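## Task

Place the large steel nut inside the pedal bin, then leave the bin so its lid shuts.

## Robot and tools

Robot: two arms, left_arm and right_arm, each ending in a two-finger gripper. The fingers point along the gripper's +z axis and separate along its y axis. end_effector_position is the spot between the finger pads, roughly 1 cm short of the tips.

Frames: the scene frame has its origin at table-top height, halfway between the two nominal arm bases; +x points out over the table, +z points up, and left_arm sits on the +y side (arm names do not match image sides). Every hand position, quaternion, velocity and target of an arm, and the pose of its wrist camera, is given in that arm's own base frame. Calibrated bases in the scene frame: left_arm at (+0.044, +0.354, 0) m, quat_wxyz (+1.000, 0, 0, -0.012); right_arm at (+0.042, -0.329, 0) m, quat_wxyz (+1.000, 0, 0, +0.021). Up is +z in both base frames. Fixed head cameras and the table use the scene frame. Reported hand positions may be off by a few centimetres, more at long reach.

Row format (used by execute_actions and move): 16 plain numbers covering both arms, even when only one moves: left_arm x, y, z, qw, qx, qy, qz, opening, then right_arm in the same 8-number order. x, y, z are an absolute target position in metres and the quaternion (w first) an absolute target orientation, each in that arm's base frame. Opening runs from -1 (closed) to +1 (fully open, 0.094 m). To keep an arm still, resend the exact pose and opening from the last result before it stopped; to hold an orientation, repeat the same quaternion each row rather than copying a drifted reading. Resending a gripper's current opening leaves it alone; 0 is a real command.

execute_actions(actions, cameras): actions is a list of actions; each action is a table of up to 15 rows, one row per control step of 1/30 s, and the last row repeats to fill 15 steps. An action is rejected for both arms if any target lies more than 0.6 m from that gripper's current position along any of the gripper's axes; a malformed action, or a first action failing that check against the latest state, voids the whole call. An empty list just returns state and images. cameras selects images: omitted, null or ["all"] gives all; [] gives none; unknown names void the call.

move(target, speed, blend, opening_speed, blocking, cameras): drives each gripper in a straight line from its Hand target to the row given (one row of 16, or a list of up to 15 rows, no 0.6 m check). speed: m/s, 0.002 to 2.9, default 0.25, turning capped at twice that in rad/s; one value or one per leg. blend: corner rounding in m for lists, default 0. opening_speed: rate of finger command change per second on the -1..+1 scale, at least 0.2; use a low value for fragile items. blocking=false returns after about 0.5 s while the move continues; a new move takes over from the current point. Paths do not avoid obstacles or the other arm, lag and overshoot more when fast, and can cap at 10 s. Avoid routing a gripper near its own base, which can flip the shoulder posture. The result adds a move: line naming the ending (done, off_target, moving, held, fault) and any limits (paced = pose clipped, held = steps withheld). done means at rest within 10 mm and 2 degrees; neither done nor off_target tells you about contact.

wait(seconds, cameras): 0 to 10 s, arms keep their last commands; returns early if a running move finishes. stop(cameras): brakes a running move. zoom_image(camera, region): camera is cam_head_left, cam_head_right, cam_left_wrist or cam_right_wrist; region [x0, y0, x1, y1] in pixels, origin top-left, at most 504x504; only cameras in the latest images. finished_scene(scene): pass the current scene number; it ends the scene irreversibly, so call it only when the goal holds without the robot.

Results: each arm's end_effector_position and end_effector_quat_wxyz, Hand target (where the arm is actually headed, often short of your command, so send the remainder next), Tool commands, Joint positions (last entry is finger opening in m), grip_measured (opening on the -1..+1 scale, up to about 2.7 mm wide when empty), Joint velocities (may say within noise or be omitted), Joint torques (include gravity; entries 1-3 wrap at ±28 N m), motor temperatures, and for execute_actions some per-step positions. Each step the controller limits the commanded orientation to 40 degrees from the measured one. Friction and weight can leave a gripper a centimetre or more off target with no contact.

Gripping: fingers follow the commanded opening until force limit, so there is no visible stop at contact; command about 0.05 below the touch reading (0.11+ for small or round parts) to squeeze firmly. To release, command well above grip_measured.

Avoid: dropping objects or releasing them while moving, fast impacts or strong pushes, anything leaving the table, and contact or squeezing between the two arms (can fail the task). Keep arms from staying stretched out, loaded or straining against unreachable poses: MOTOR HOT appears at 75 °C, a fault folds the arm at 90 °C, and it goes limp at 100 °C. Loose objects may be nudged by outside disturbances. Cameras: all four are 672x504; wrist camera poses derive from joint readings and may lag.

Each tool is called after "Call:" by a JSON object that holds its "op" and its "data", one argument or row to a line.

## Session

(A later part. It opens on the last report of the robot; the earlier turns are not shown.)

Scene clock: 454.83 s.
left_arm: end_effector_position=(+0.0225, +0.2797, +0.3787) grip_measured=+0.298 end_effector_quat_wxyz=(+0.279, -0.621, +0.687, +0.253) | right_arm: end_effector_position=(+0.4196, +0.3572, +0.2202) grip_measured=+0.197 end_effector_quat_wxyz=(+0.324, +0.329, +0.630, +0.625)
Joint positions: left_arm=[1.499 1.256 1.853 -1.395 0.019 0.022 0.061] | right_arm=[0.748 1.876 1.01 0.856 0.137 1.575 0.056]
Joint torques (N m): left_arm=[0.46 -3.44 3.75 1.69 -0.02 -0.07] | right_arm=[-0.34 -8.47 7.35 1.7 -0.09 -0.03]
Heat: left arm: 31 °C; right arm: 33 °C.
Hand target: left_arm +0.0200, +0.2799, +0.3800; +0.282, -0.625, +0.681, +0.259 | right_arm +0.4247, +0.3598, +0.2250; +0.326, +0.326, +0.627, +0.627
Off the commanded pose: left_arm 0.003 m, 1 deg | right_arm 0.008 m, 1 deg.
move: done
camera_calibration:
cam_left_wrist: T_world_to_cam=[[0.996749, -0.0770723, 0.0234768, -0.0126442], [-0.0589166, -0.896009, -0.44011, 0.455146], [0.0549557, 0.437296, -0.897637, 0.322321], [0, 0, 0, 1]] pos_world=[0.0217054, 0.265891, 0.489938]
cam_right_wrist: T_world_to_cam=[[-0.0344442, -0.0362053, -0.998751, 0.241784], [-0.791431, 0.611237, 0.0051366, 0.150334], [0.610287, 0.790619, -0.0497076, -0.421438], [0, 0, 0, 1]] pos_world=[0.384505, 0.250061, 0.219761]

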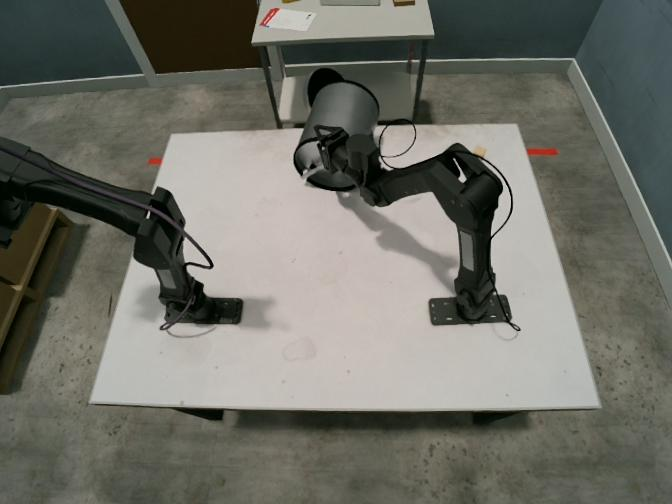

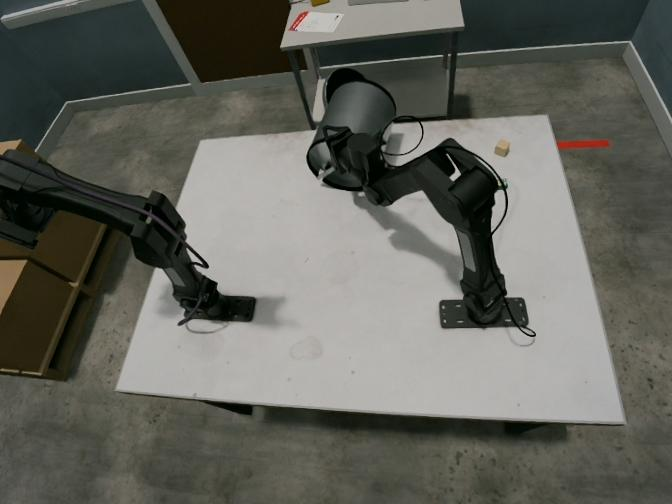

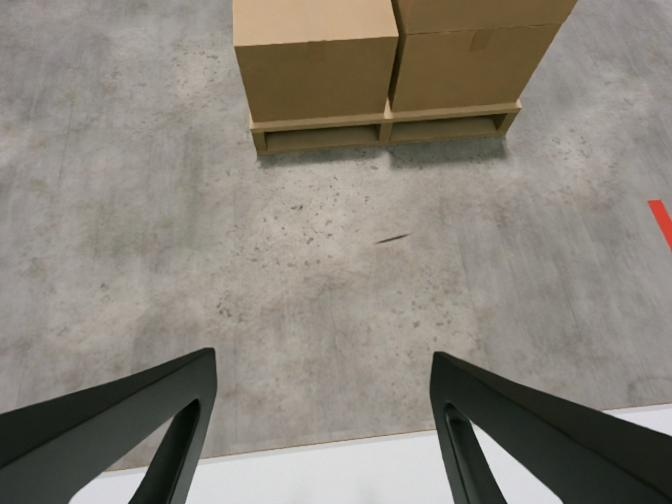

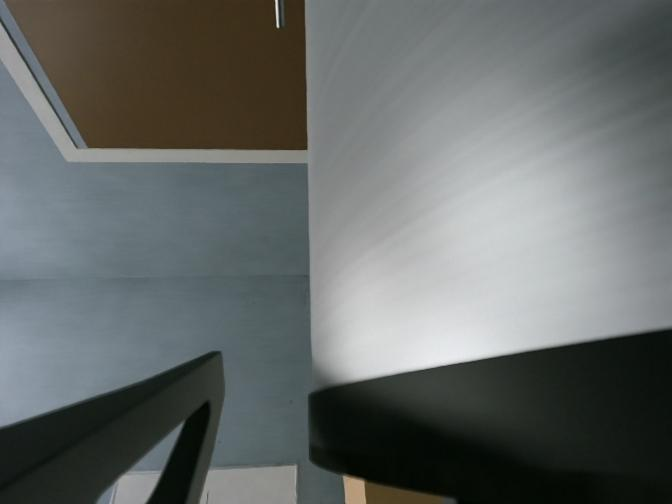

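Call:
{"op": "move", "data": {
  "target": [
    [0.02,0.28,0.38,0.282,-0.625,0.681,0.259,0.3,0.425,0.36,0.225,0.326,0.326,0.627,0.627,-1],
    [0.02,0.28,0.38,0.282,-0.625,0.681,0.259,0.3,0.347,0.377,0.213,0.441,0.201,0.591,0.644,-1],
    [0.02,0.28,0.38,0.282,-0.625,0.681,0.259,0.3,0.283,0.394,0.177,0.543,0.07,0.537,0.641,-1]
  ],
  "speed": 0.1,
  "opening_speed": 0.8
}}

Scene clock: 478.13 s.
left_arm: end_effector_position=(+0.0225, +0.2797, +0.3787) grip_measured=+0.298 end_effector_quat_wxyz=(+0.279, -0.621, +0.687, +0.253) | right_arm: end_effector_position=(+0.2860, +0.4015, +0.1865) grip_measured=-0.892 end_effector_quat_wxyz=(+0.482, +0.086, +0.623, +0.610)
Joint positions: left_arm=[1.499 1.256 1.853 -1.395 0.019 0.022 0.061] | right_arm=[1.049 2.022 0.704 1.537 0.277 0.978 0.005]
Joint torques (N m): left_arm=[0.43 -3.48 3.79 1.7 -0.02 -0.07] | right_arm=[0.7 -7.17 1.44 2.15 0.31 -0.55]
Heat: left arm: 31 °C; right arm: 32 °C.
Hand target: left_arm +0.0200, +0.2799, +0.3800; +0.282, -0.625, +0.681, +0.259 | right_arm +0.2833, +0.3943, +0.1778; +0.501, +0.081, +0.625, +0.594
Off the commanded pose: left_arm 0.003 m, 1 deg | right_arm 0.012 m, 13 deg.
joint sent to its limit (right arm) — joint 4 (wrist pitch), upper limit. The joint targets are off in orientation, not in position.
move: off_target (right_arm)
camera_calibration:
cam_left_wrist: T_world_to_cam=[[0.996749, -0.0770723, 0.0234768, -0.0126442], [-0.0589166, -0.896009, -0.44011, 0.455146], [0.0549557, 0.437296, -0.897637, 0.322321], [0, 0, 0, 1]] pos_world=[0.0217054, 0.265891, 0.489938]
cam_right_wrist: T_world_to_cam=[[0.459832, -0.275915, -0.844053, 0.131153], [-0.707304, 0.4609, -0.535997, 0.154967], [0.536914, 0.84347, 0.016781, -0.389205], [0, 0, 0, 1]] pos_world=[0.25827, 0.293046, 0.200293]

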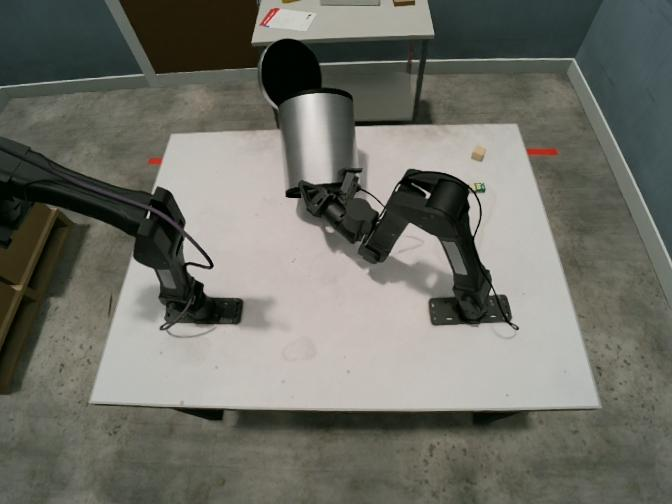

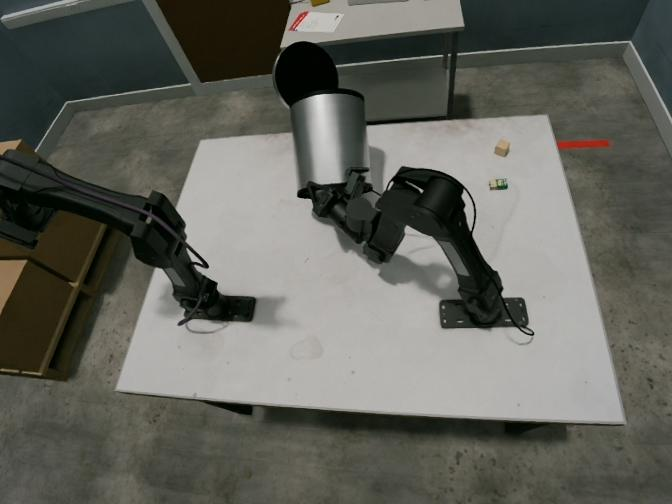

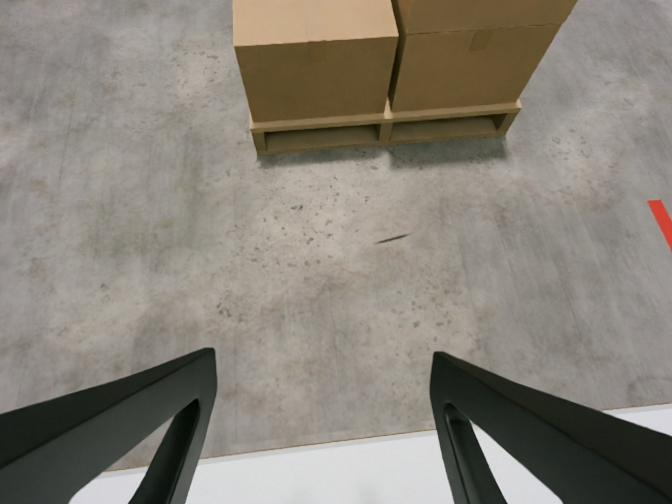

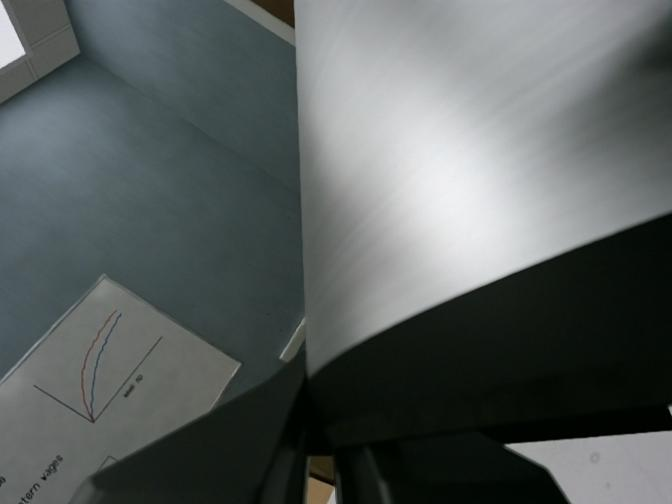

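Call:
{"op": "move", "data": {
  "target": [
    [0.02,0.28,0.38,0.282,-0.625,0.681,0.259,0.3,0.243,0.404,0.122,0.568,0.018,0.706,0.42,-1]
  ],
  "speed": 0.1
}}

Scene clock: 484.77 s.
left_arm: end_effector_position=(+0.0225, +0.2797, +0.3787) grip_measured=+0.298 end_effector_quat_wxyz=(+0.279, -0.621, +0.687, +0.253) | right_arm: end_effector_position=(+0.2365, +0.4121, +0.1636) grip_measured=-0.896 end_effector_quat_wxyz=(+0.555, +0.038, +0.658, +0.507)
Joint positions: left_arm=[1.499 1.256 1.853 -1.395 0.019 0.022 0.061] | right_arm=[1.248 2.024 0.67 1.508 0.56 0.715 0.005]
Joint torques (N m): left_arm=[0.42 -3.51 3.79 1.7 -0.03 -0.06] | right_arm=[0.5 -6.6 1.99 0.73 0.76 -0.68]
Heat: left arm: 31 °C; right arm: 32 °C.
Hand target: left_arm +0.0200, +0.2799, +0.3800; +0.282, -0.625, +0.681, +0.259 | right_arm +0.2416, +0.4014, +0.1239; +0.570, +0.014, +0.704, +0.424
Off the commanded pose: left_arm 0.003 m, 1 deg | right_arm 0.043 m, 12 deg.
move: off_target (right_arm)
camera_calibration:
cam_left_wrist: T_world_to_cam=[[0.996749, -0.0770723, 0.0234768, -0.0126442], [-0.0589166, -0.896009, -0.44011, 0.455146], [0.0549557, 0.437296, -0.897637, 0.322321], [0, 0, 0, 1]] pos_world=[0.0217054, 0.265891, 0.489938]
cam_right_wrist: T_world_to_cam=[[0.487187, -0.515093, -0.705215, 0.206909], [-0.592856, 0.397858, -0.700164, 0.128594], [0.641225, 0.759202, -0.111545, -0.340083], [0, 0, 0, 1]] pos_world=[0.193505, 0.313607, 0.198018]

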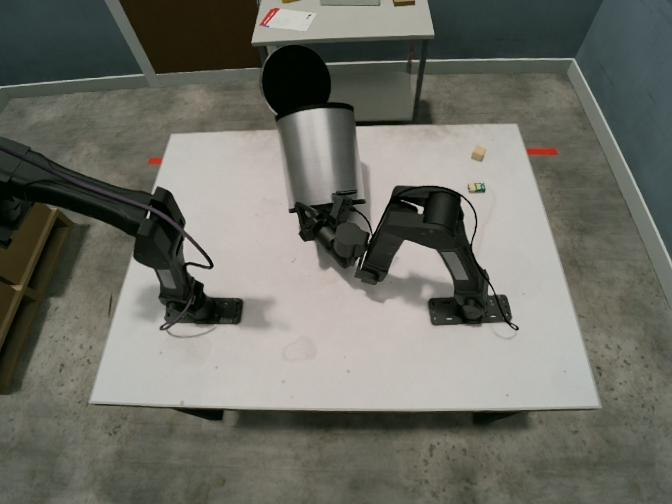

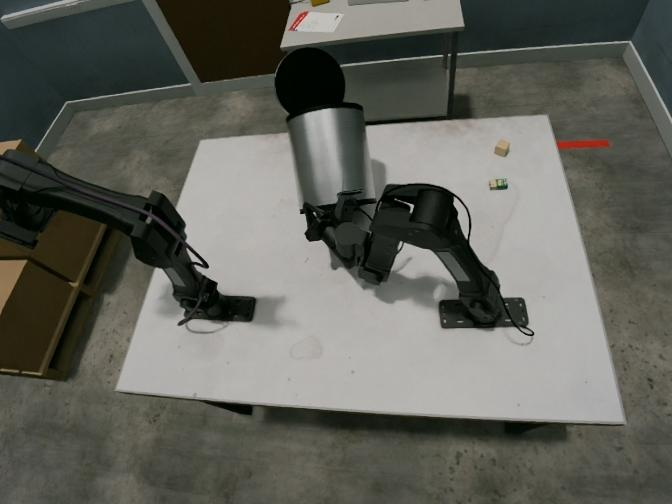

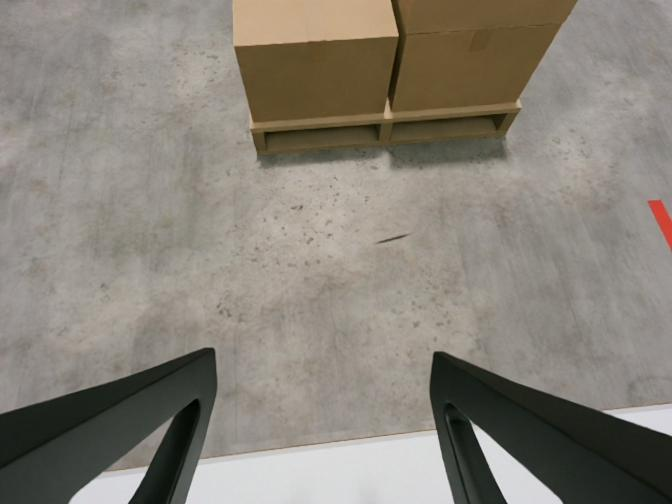

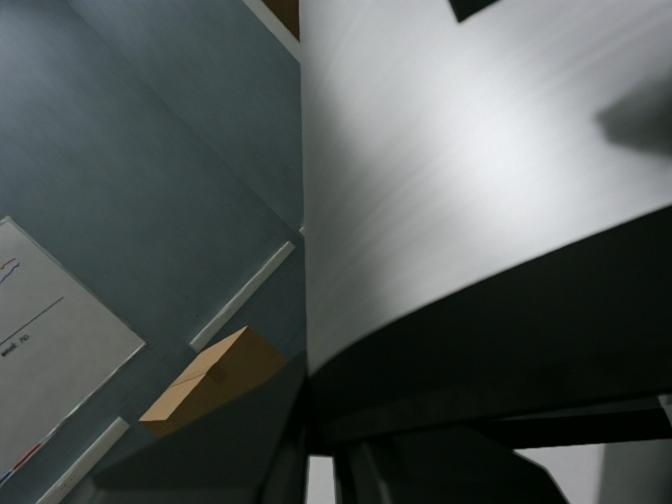

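Call:
{"op": "move", "data": {
  "target": [
    [0.02,0.28,0.38,0.282,-0.625,0.681,0.259,0.3,0.245,0.40,0.07,0.60,-0.02,0.706,0.375,-1]
  ],
  "speed": 0.1
}}

Scene clock: 489.67 s.
left_arm: end_effector_position=(+0.0225, +0.2797, +0.3787) grip_measured=+0.298 end_effector_quat_wxyz=(+0.279, -0.621, +0.687, +0.253) | right_arm: end_effector_position=(+0.2173, +0.4352, +0.1195) grip_measured=-0.897 end_effector_quat_wxyz=(+0.600, -0.088, +0.675, +0.420)
Joint positions: left_arm=[1.499 1.256 1.853 -1.395 0.019 0.022 0.061] | right_arm=[1.302 2.17 0.715 1.542 0.56 0.435 0.005]
Joint torques (N m): left_arm=[0.43 -3.47 3.77 1.7 -0.03 -0.07] | right_arm=[-2.85 -1.99 0.02 2.1 1.21 1.04]
Heat: left arm: 31 °C; right arm: 32 °C.
Hand target: left_arm +0.0200, +0.2799, +0.3800; +0.282, -0.625, +0.681, +0.259 | right_arm +0.2417, +0.3990, +0.0738; +0.599, -0.025, +0.708, +0.372
Off the commanded pose: left_arm 0.003 m, 1 deg | right_arm 0.067 m, 10 deg.
joint sent to its limit (right arm) — joint 4 (wrist pitch), upper limit. The joint targets are off in position, not in orientation.
move: off_target (right_arm)
camera_calibration:
cam_left_wrist: T_world_to_cam=[[0.996749, -0.0770723, 0.0234768, -0.0126442], [-0.0589166, -0.896009, -0.44011, 0.455146], [0.0549557, 0.437296, -0.897637, 0.322321], [0, 0, 0, 1]] pos_world=[0.0217054, 0.265891, 0.489938]
cam_right_wrist: T_world_to_cam=[[0.596517, -0.66273, -0.452722, 0.207267], [-0.47111, 0.167548, -0.866016, 0.170677], [0.649787, 0.729875, -0.212273, -0.327312], [0, 0, 0, 1]] pos_world=[0.169453, 0.347662, 0.172163]

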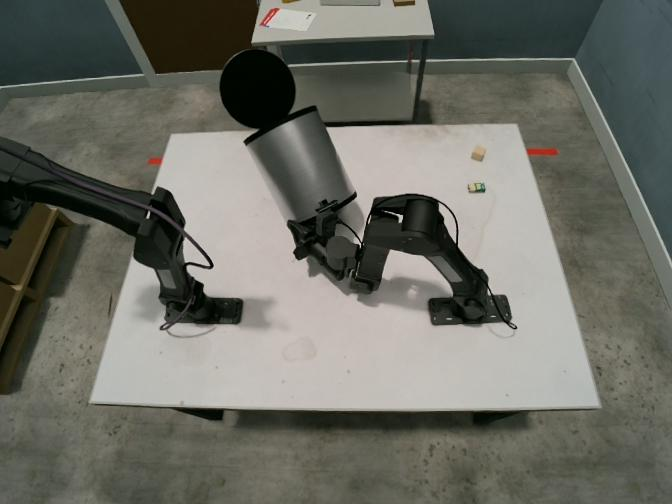

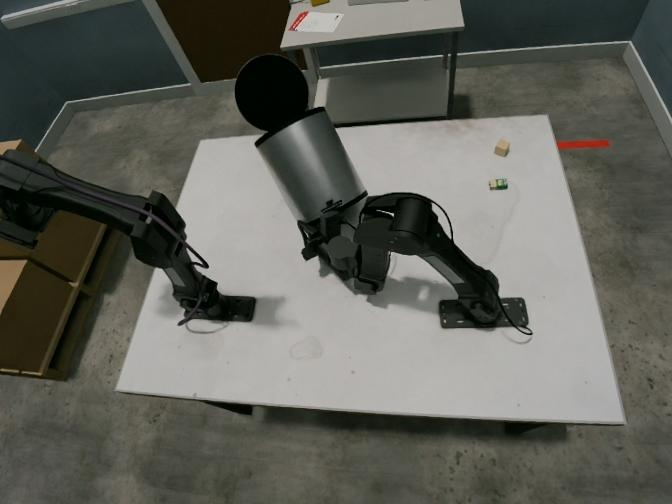

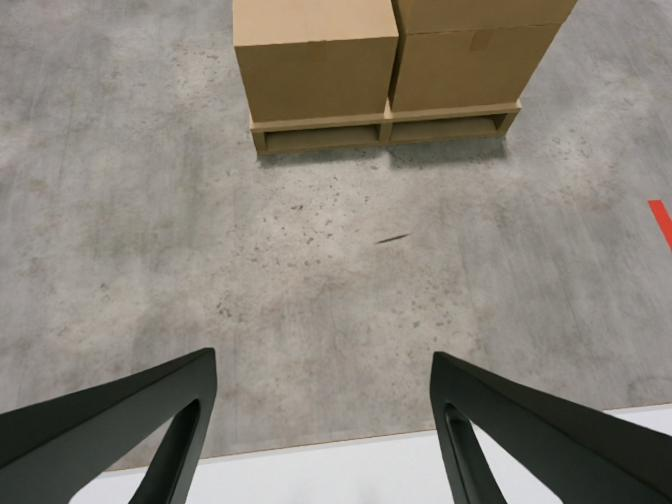

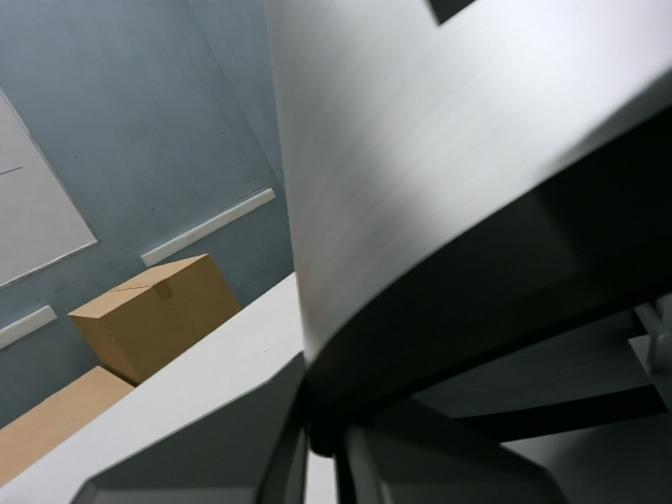

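Call:
{"op": "move", "data": {
  "target": [
    [0.2,0.22,0.3,0.66,-0.25,0.66,0.25,-1,0.241,0.40,0.07,0.60,-0.02,0.706,0.375,-1],
    [0.36,0.02,0.17,0.707,0,0.707,0,-1,0.241,0.40,0.07,0.60,-0.02,0.706,0.375,-1],
    [0.40,-0.05,0.15,0.707,0,0.707,0,-1,0.241,0.40,0.07,0.60,-0.02,0.706,0.375,-1]
  ],
  "speed": [0.3,0.25,0.1],
  "blend": 0.03
}}

Scene clock: 517.33 s.
left_arm: end_effector_position=(+0.3949, -0.0490, +0.1402) grip_measured=-0.995 end_effector_quat_wxyz=(+0.693, +0.005, +0.721, +0.000) | right_arm: end_effector_position=(+0.2165, +0.4352, +0.1189) grip_measured=-0.897 end_effector_quat_wxyz=(+0.601, -0.088, +0.675, +0.418)
Joint positions: left_arm=[-0.221 1.686 0.289 1.357 -0.214 -0.002 0] | right_arm=[1.305 2.171 0.715 1.542 0.566 0.431 0.005]
Joint torques (N m): left_arm=[-0.54 -4.59 5.27 2.25 -0.11 0.03] | right_arm=[-2.35 -2.21 -0.34 2.09 1.28 1.08]
Heat: left arm: 32 °C; right arm: 34 °C.
Hand target: left_arm +0.3996, -0.0500, +0.1500; +0.707, +0.000, +0.707, +0.000 | right_arm +0.2382, +0.3994, +0.0738; +0.599, -0.025, +0.709, +0.372
Off the commanded pose: left_arm 0.011 m, 2 deg | right_arm 0.065 m, 10 deg.
joint sent to its limit (right arm) — joint 4 (wrist pitch), upper limit. The joint targets are off in position, not in orientation.
move: off_target (left_arm, right_arm)
camera_calibration:
cam_left_wrist: T_world_to_cam=[[-0.00775003, -0.99957, 0.0282928, -0.0527148], [-0.347226, -0.0238432, -0.937478, 0.303793], [0.93775, -0.0170895, -0.346892, -0.216622], [0, 0, 0, 1]] pos_world=[0.308213, -0.0491507, 0.211146]
cam_right_wrist: T_world_to_cam=[[0.595672, -0.665953, -0.44909, 0.208684], [-0.469096, 0.165424, -0.867516, 0.170462], [0.652015, 0.727421, -0.213857, -0.326061], [0, 0, 0, 1]] pos_world=[0.168252, 0.347959, 0.171866]

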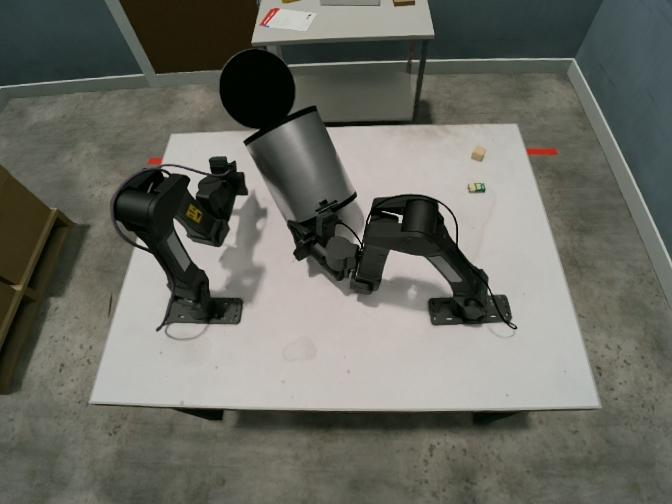

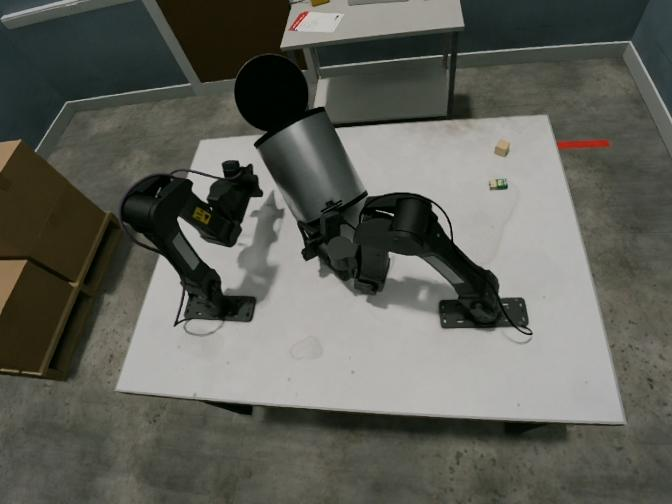

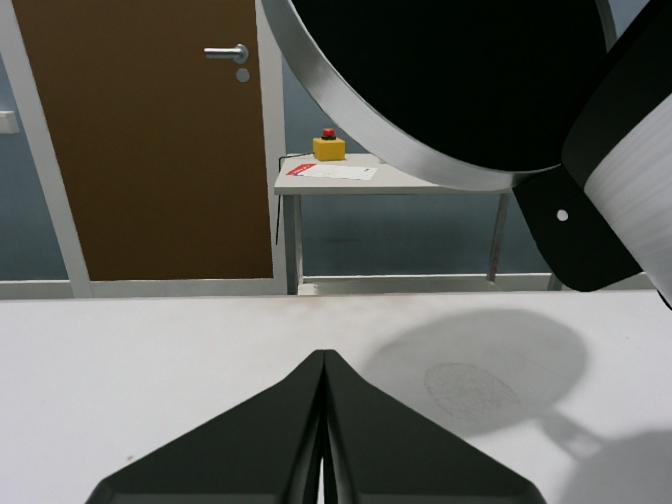

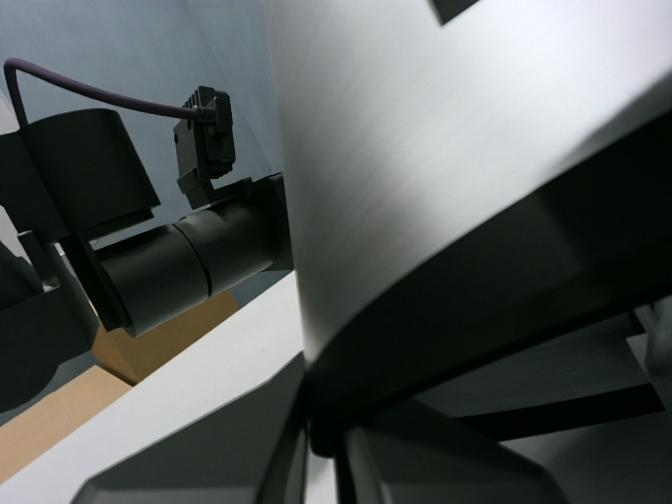

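Call:
{"op": "move", "data": {
  "target": [
    [0.44,-0.06,0.15,0.707,0,0.707,0,-1,0.241,0.40,0.07,0.60,-0.02,0.706,0.375,-1],
    [0.44,-0.18,0.16,0.707,0,0.707,0,-1,0.235,0.39,0.05,0.60,-0.02,0.706,0.375,-1]
  ],
  "speed": 0.08
}}

Scene clock: 525.40 s.
left_arm: end_effector_position=(+0.4331, -0.1262, +0.1468) grip_measured=-0.995 end_effector_quat_wxyz=(+0.690, -0.052, +0.719, +0.070) | right_arm: end_effector_position=(+0.2357, +0.4113, +0.1198) grip_measured=-0.897 end_effector_quat_wxyz=(+0.616, -0.010, +0.683, +0.394)
Joint positions: left_arm=[-0.55 1.869 0.617 1.2 -0.723 -0.005 0] | right_arm=[1.296 2.162 0.707 1.544 0.71 0.496 0.005]
Joint torques (N m): left_arm=[-5.59 -7.17 7.88 1.98 1.01 0.08] | right_arm=[-0.96 -0.16 -2.97 2.03 -0.09 0.87]
Motor temperatures (°C): left_arm=[22 24 24 34 23 22 22] | right_arm=[21 23 24 35 21 24 26]
Heat: left arm: 34 °C; right arm: 35 °C.
Hand target: left_arm +0.4339, -0.1775, +0.1611; +0.707, -0.001, +0.707, +0.001 | right_arm +0.2339, +0.3869, +0.0560; +0.587, -0.018, +0.725, +0.361
Off the commanded pose: left_arm 0.056 m, 10 deg | right_arm 0.073 m, 4 deg.
joint sent to its limit (right arm) — joint 4 (wrist pitch), upper limit. The joint targets are off in position and orientation.
move: off_target (left_arm, right_arm)
camera_calibration:
cam_left_wrist: T_world_to_cam=[[0.171092, -0.985237, 0.00590635, -0.202099], [-0.340554, -0.0647622, -0.937992, 0.313386], [0.924527, 0.158471, -0.346607, -0.223609], [0, 0, 0, 1]] pos_world=[0.348035, -0.143384, 0.217643]
cam_right_wrist: T_world_to_cam=[[0.46825, -0.717013, -0.516366, 0.240898], [-0.479025, 0.285066, -0.830224, 0.132885], [0.74248, 0.636105, -0.209985, -0.305383], [0, 0, 0, 1]] pos_world=[0.177596, 0.329102, 0.17059]

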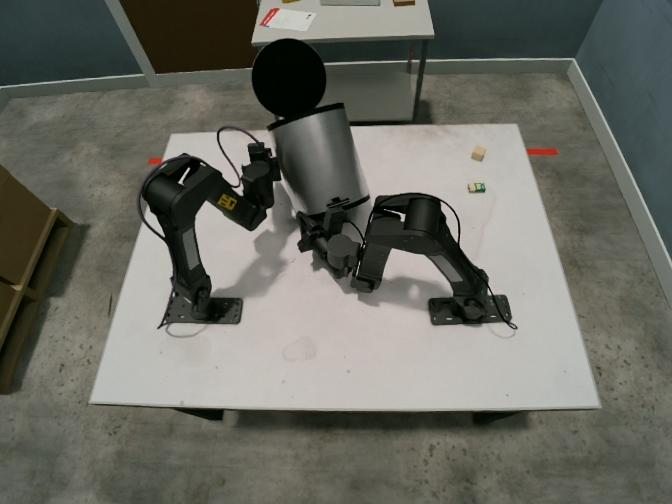

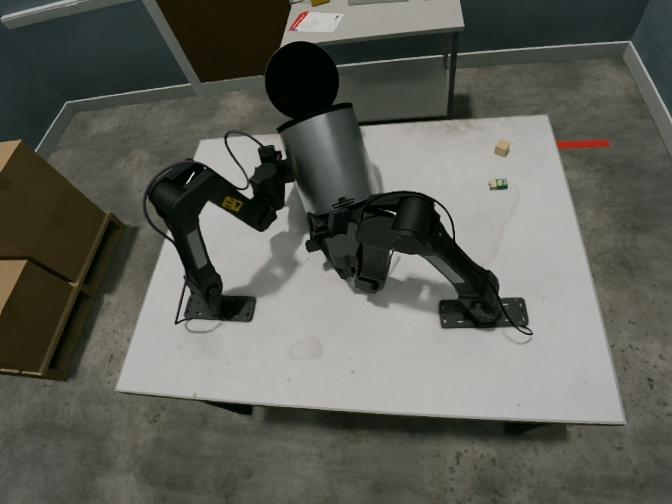

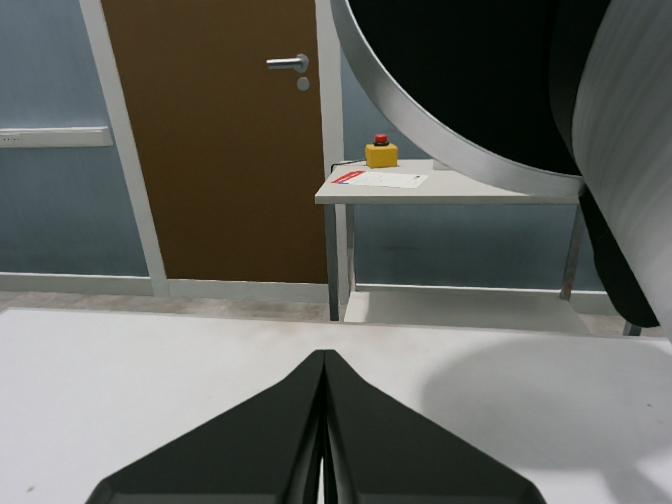

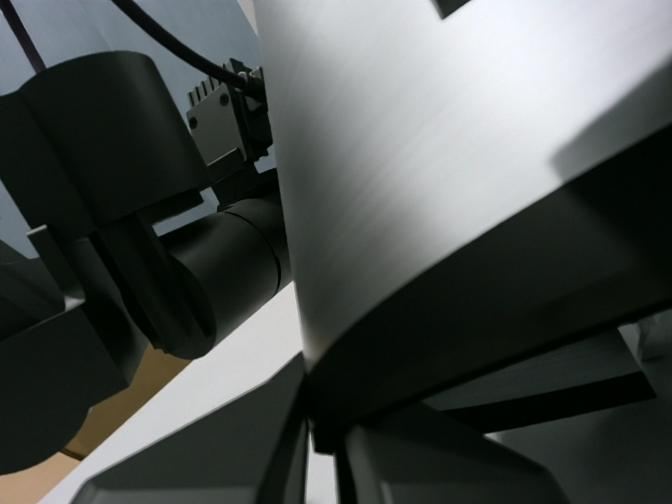

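Call:
{"op": "move", "data": {
  "target": [
    [0.44,-0.21,0.18,0.707,0,0.707,0,-1,0.215,0.37,-0.02,0.64,-0.1,0.70,0.3,-1]
  ],
  "speed": 0.08
}}

Scene clock: 536.33 s.
left_arm: end_effector_position=(+0.4284, -0.1591, +0.1469) grip_measured=-0.995 end_effector_quat_wxyz=(+0.679, -0.047, +0.729, +0.065) | right_arm: end_effector_position=(+0.2370, +0.3860, +0.0808) grip_measured=-0.874 end_effector_quat_wxyz=(+0.640, -0.019, +0.709, +0.296)
Joint positions: left_arm=[-0.641 1.869 0.68 1.09 -0.798 -0.04 0] | right_arm=[1.321 2.233 0.677 1.545 0.86 0.414 0.006]
Joint torques (N m): left_arm=[-4.29 -9.92 10.32 1.96 0.95 0.48] | right_arm=[1.54 5.01 -5.42 1.98 -0.69 0.79]
Heat: left arm: 35 °C; right arm: 34 °C.
Hand target: left_arm +0.4326, -0.2065, +0.1820; +0.709, -0.001, +0.706, +0.002 | right_arm +0.2142, +0.3592, -0.0071; +0.588, -0.087, +0.762, +0.258
Off the commanded pose: left_arm 0.062 m, 10 deg | right_arm 0.104 m, 9 deg.
joint sent to its limit (right arm) — joint 4 (wrist pitch), upper limit. The joint targets are off in position and orientation.
move: off_target (left_arm, right_arm)
camera_calibration:
cam_left_wrist: T_world_to_cam=[[0.156984, -0.987595, 0.0035999, -0.227712], [-0.369822, -0.0621642, -0.927021, 0.321151], [0.915745, 0.144196, -0.374993, -0.20828], [0, 0, 0, 1]] pos_world=[0.345247, -0.17489, 0.22043]
cam_right_wrist: T_world_to_cam=[[0.372555, -0.845425, -0.3827, 0.263478], [-0.440029, 0.20215, -0.874934, 0.134759], [0.817054, 0.49436, -0.2967, -0.254326], [0, 0, 0, 1]] pos_world=[0.168936, 0.321238, 0.14328]

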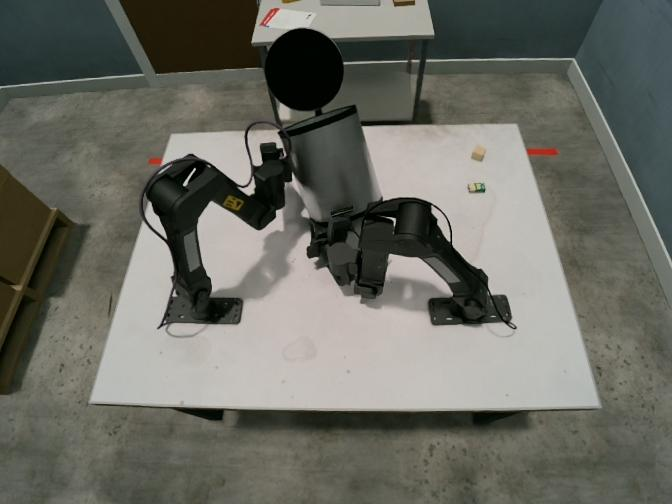

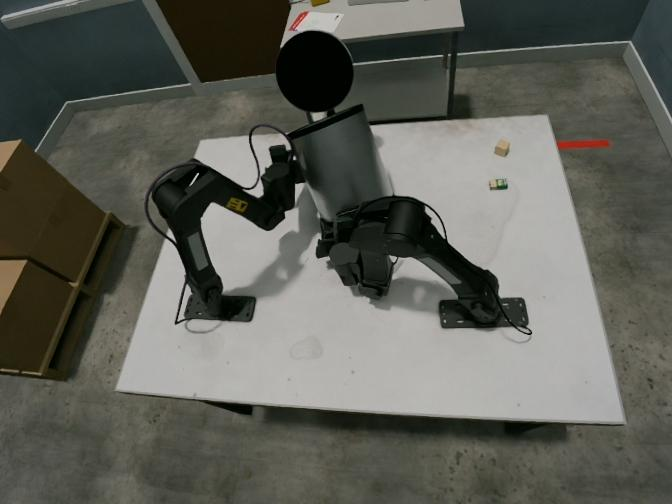

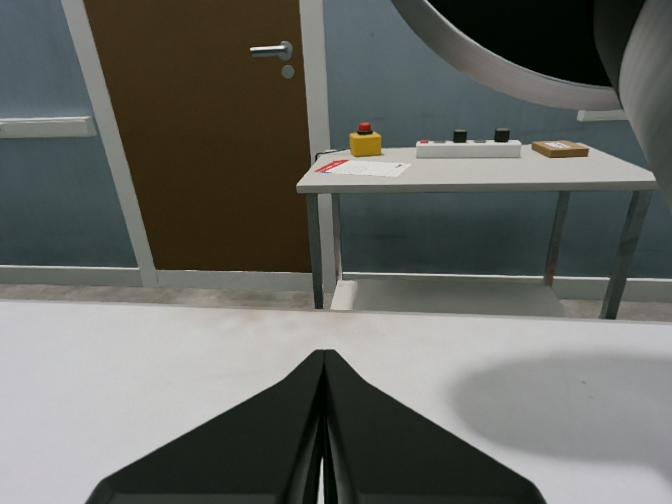

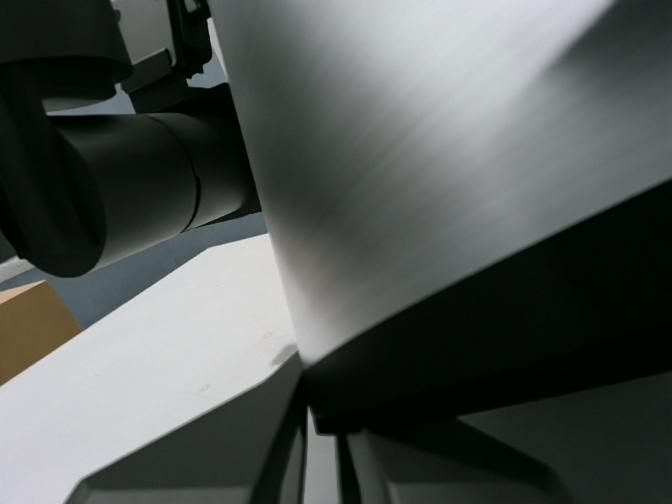

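Call:
{"op": "move", "data": {
  "target": [
    [0.42,-0.25,0.2,0.707,0,0.707,0,-1,0.2,0.35,-0.07,0.66,-0.1,0.72,0.2,-1]
  ],
  "speed": 0.08
}}

Scene clock: 542.40 s.
left_arm: end_effector_position=(+0.4021, -0.1721, +0.1531) grip_measured=-0.995 end_effector_quat_wxyz=(+0.673, -0.075, +0.728, +0.104) | right_arm: end_effector_position=(+0.2272, +0.3715, +0.0608) grip_measured=-0.859 end_effector_quat_wxyz=(+0.642, +0.066, +0.712, +0.276)
Joint positions: left_arm=[-0.759 1.839 0.699 1.003 -1.012 -0.065 0] | right_arm=[1.388 2.306 0.712 1.545 1.074 0.54 0.007]
Joint torques (N m): left_arm=[-6.2 -11.92 12.52 1.86 1.53 0.85] | right_arm=[2.88 10.54 -6.43 1.87 -0.63 -0.6]
Heat: left arm: 35 °C; right arm: 34 °C.
Hand target: left_arm +0.4041, -0.2415, +0.2045; +0.711, -0.004, +0.703, +0.006 | right_arm +0.2005, +0.3310, -0.0453; +0.612, -0.083, +0.768, +0.171
Off the commanded pose: left_arm 0.093 m, 15 deg | right_arm 0.135 m, 21 deg.
joint sent to its limit (right arm) — joint 4 (wrist pitch), upper limit. The joint targets are off in position and orientation.
move: off_target (left_arm, right_arm)
camera_calibration:
cam_left_wrist: T_world_to_cam=[[0.250641, -0.967926, -0.0172639, -0.267511], [-0.37069, -0.0794843, -0.925349, 0.313419], [0.894297, 0.23833, -0.378723, -0.154676], [0, 0, 0, 1]] pos_world=[0.321557, -0.197155, 0.226825]
cam_right_wrist: T_world_to_cam=[[0.224806, -0.856196, -0.465177, 0.289641], [-0.442148, 0.335785, -0.831717, 0.0640836], [0.868313, 0.392653, -0.303079, -0.218599], [0, 0, 0, 1]] pos_world=[0.153034, 0.312305, 0.121781]

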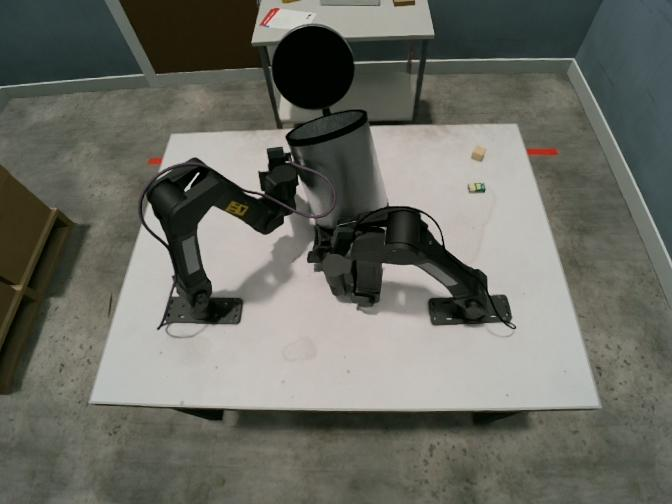

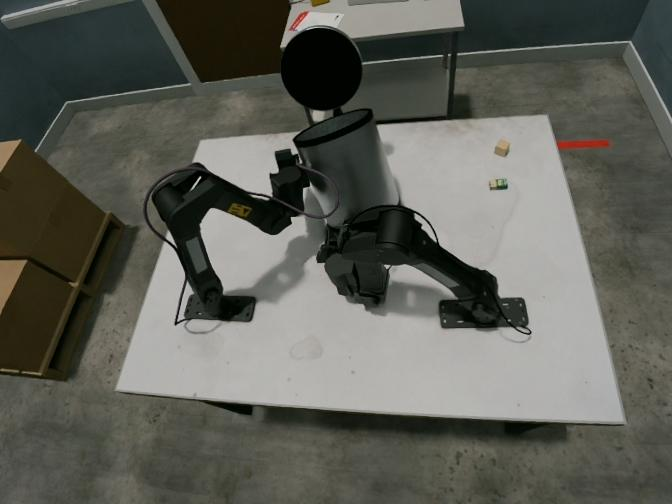

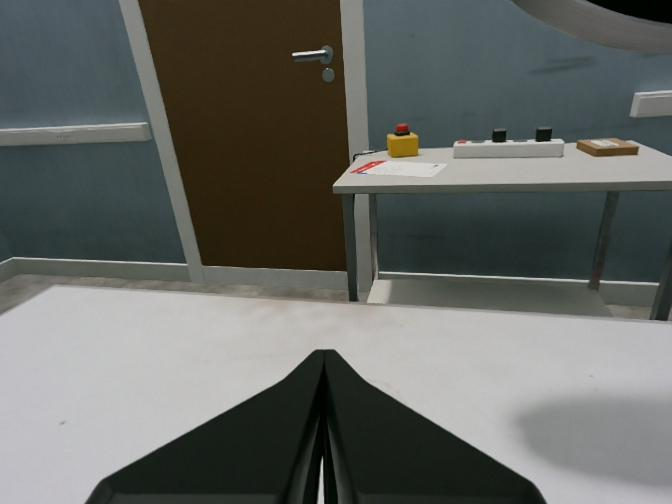

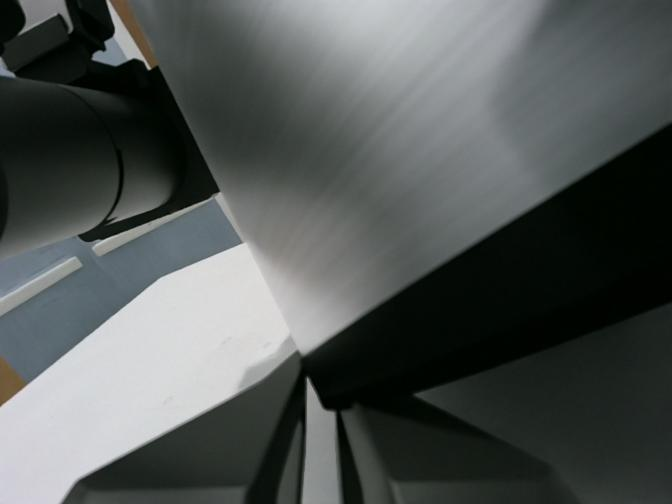

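Call:
{"op": "move", "data": {
  "target": [
    [0.41,-0.18,0.16,0.673,-0.075,0.728,0.104,-1,0.215,0.36,0.01,0.642,0.0,0.73,0.25,-1],
    [0.41,-0.18,0.16,0.673,-0.075,0.728,0.104,-1,0.215,0.36,0.01,0.642,0.0,0.73,0.25,-0.3]
  ],
  "speed": 0.08,
  "opening_speed": 0.3
}}

Scene clock: 553.13 s.
left_arm: end_effector_position=(+0.4065, -0.1732, +0.1629) grip_measured=-0.995 end_effector_quat_wxyz=(+0.676, -0.084, +0.725, +0.104) | right_arm: end_effector_position=(+0.2197, +0.3745, +0.0496) grip_measured=-0.303 end_effector_quat_wxyz=(+0.644, +0.008, +0.723, +0.251)
Joint positions: left_arm=[-0.756 1.829 0.73 0.976 -1.021 -0.067 0] | right_arm=[1.399 2.321 0.693 1.54 1.035 0.459 0.033]
Joint torques (N m): left_arm=[-0.44 -6.76 6.5 1.5 0.02 0.03] | right_arm=[0.36 -1.68 -0.72 1.97 0.01 0.68]
Heat: left arm: 34 °C; right arm: 34 °C.
Hand target: left_arm +0.4097, -0.1798, +0.1600; +0.673, -0.075, +0.728, +0.104 | right_arm +0.2149, +0.3584, +0.0129; +0.630, +0.002, +0.738, +0.241
Off the commanded pose: left_arm 0.008 m, 1 deg | right_arm 0.042 m, 1 deg.
joint sent to its limit (right arm) — joint 4 (wrist pitch), upper limit. The joint targets still meet the commanded pose.
move: off_target (right_arm); target 2's new opening was sent with right_arm's hand 0.058 m and 7 deg from that target
camera_calibration:
cam_left_wrist: T_world_to_cam=[[0.263357, -0.964692, -0.00363701, -0.276359], [-0.35845, -0.0943537, -0.928769, 0.317014], [0.895632, 0.245901, -0.370642, -0.155128], [0, 0, 0, 1]] pos_world=[0.325353, -0.198544, 0.235931]
cam_right_wrist: T_world_to_cam=[[0.277633, -0.890786, -0.359752, 0.284846], [-0.441783, 0.214146, -0.871188, 0.0978023], [0.853081, 0.400803, -0.33408, -0.214924], [0, 0, 0, 1]] pos_world=[0.147473, 0.318935, 0.115876]

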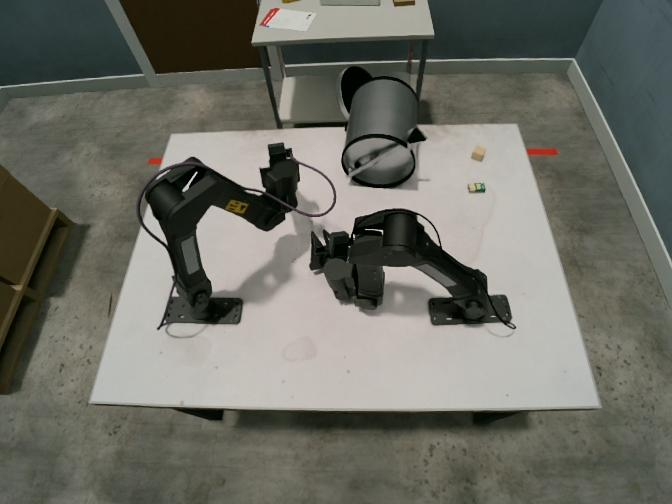

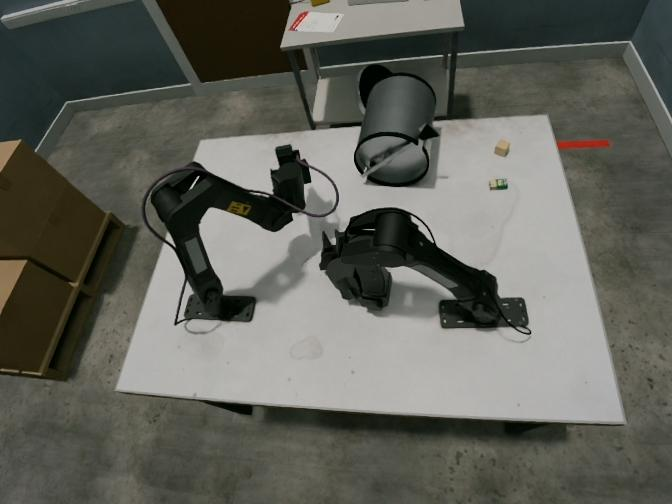

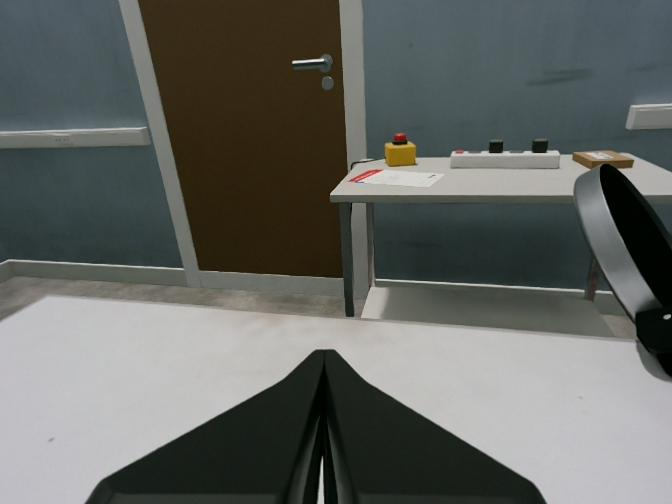

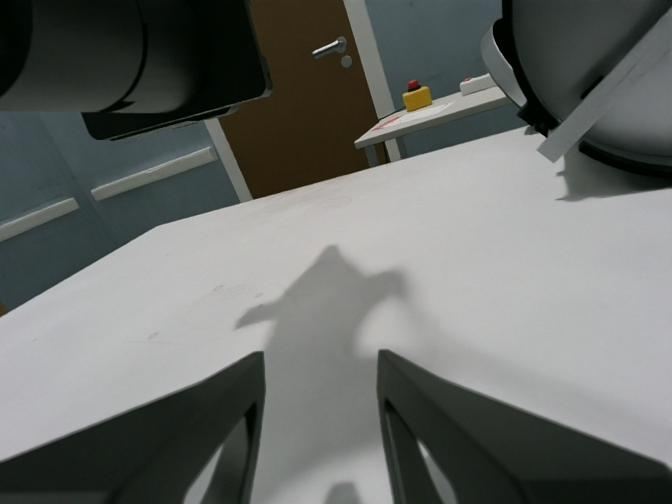

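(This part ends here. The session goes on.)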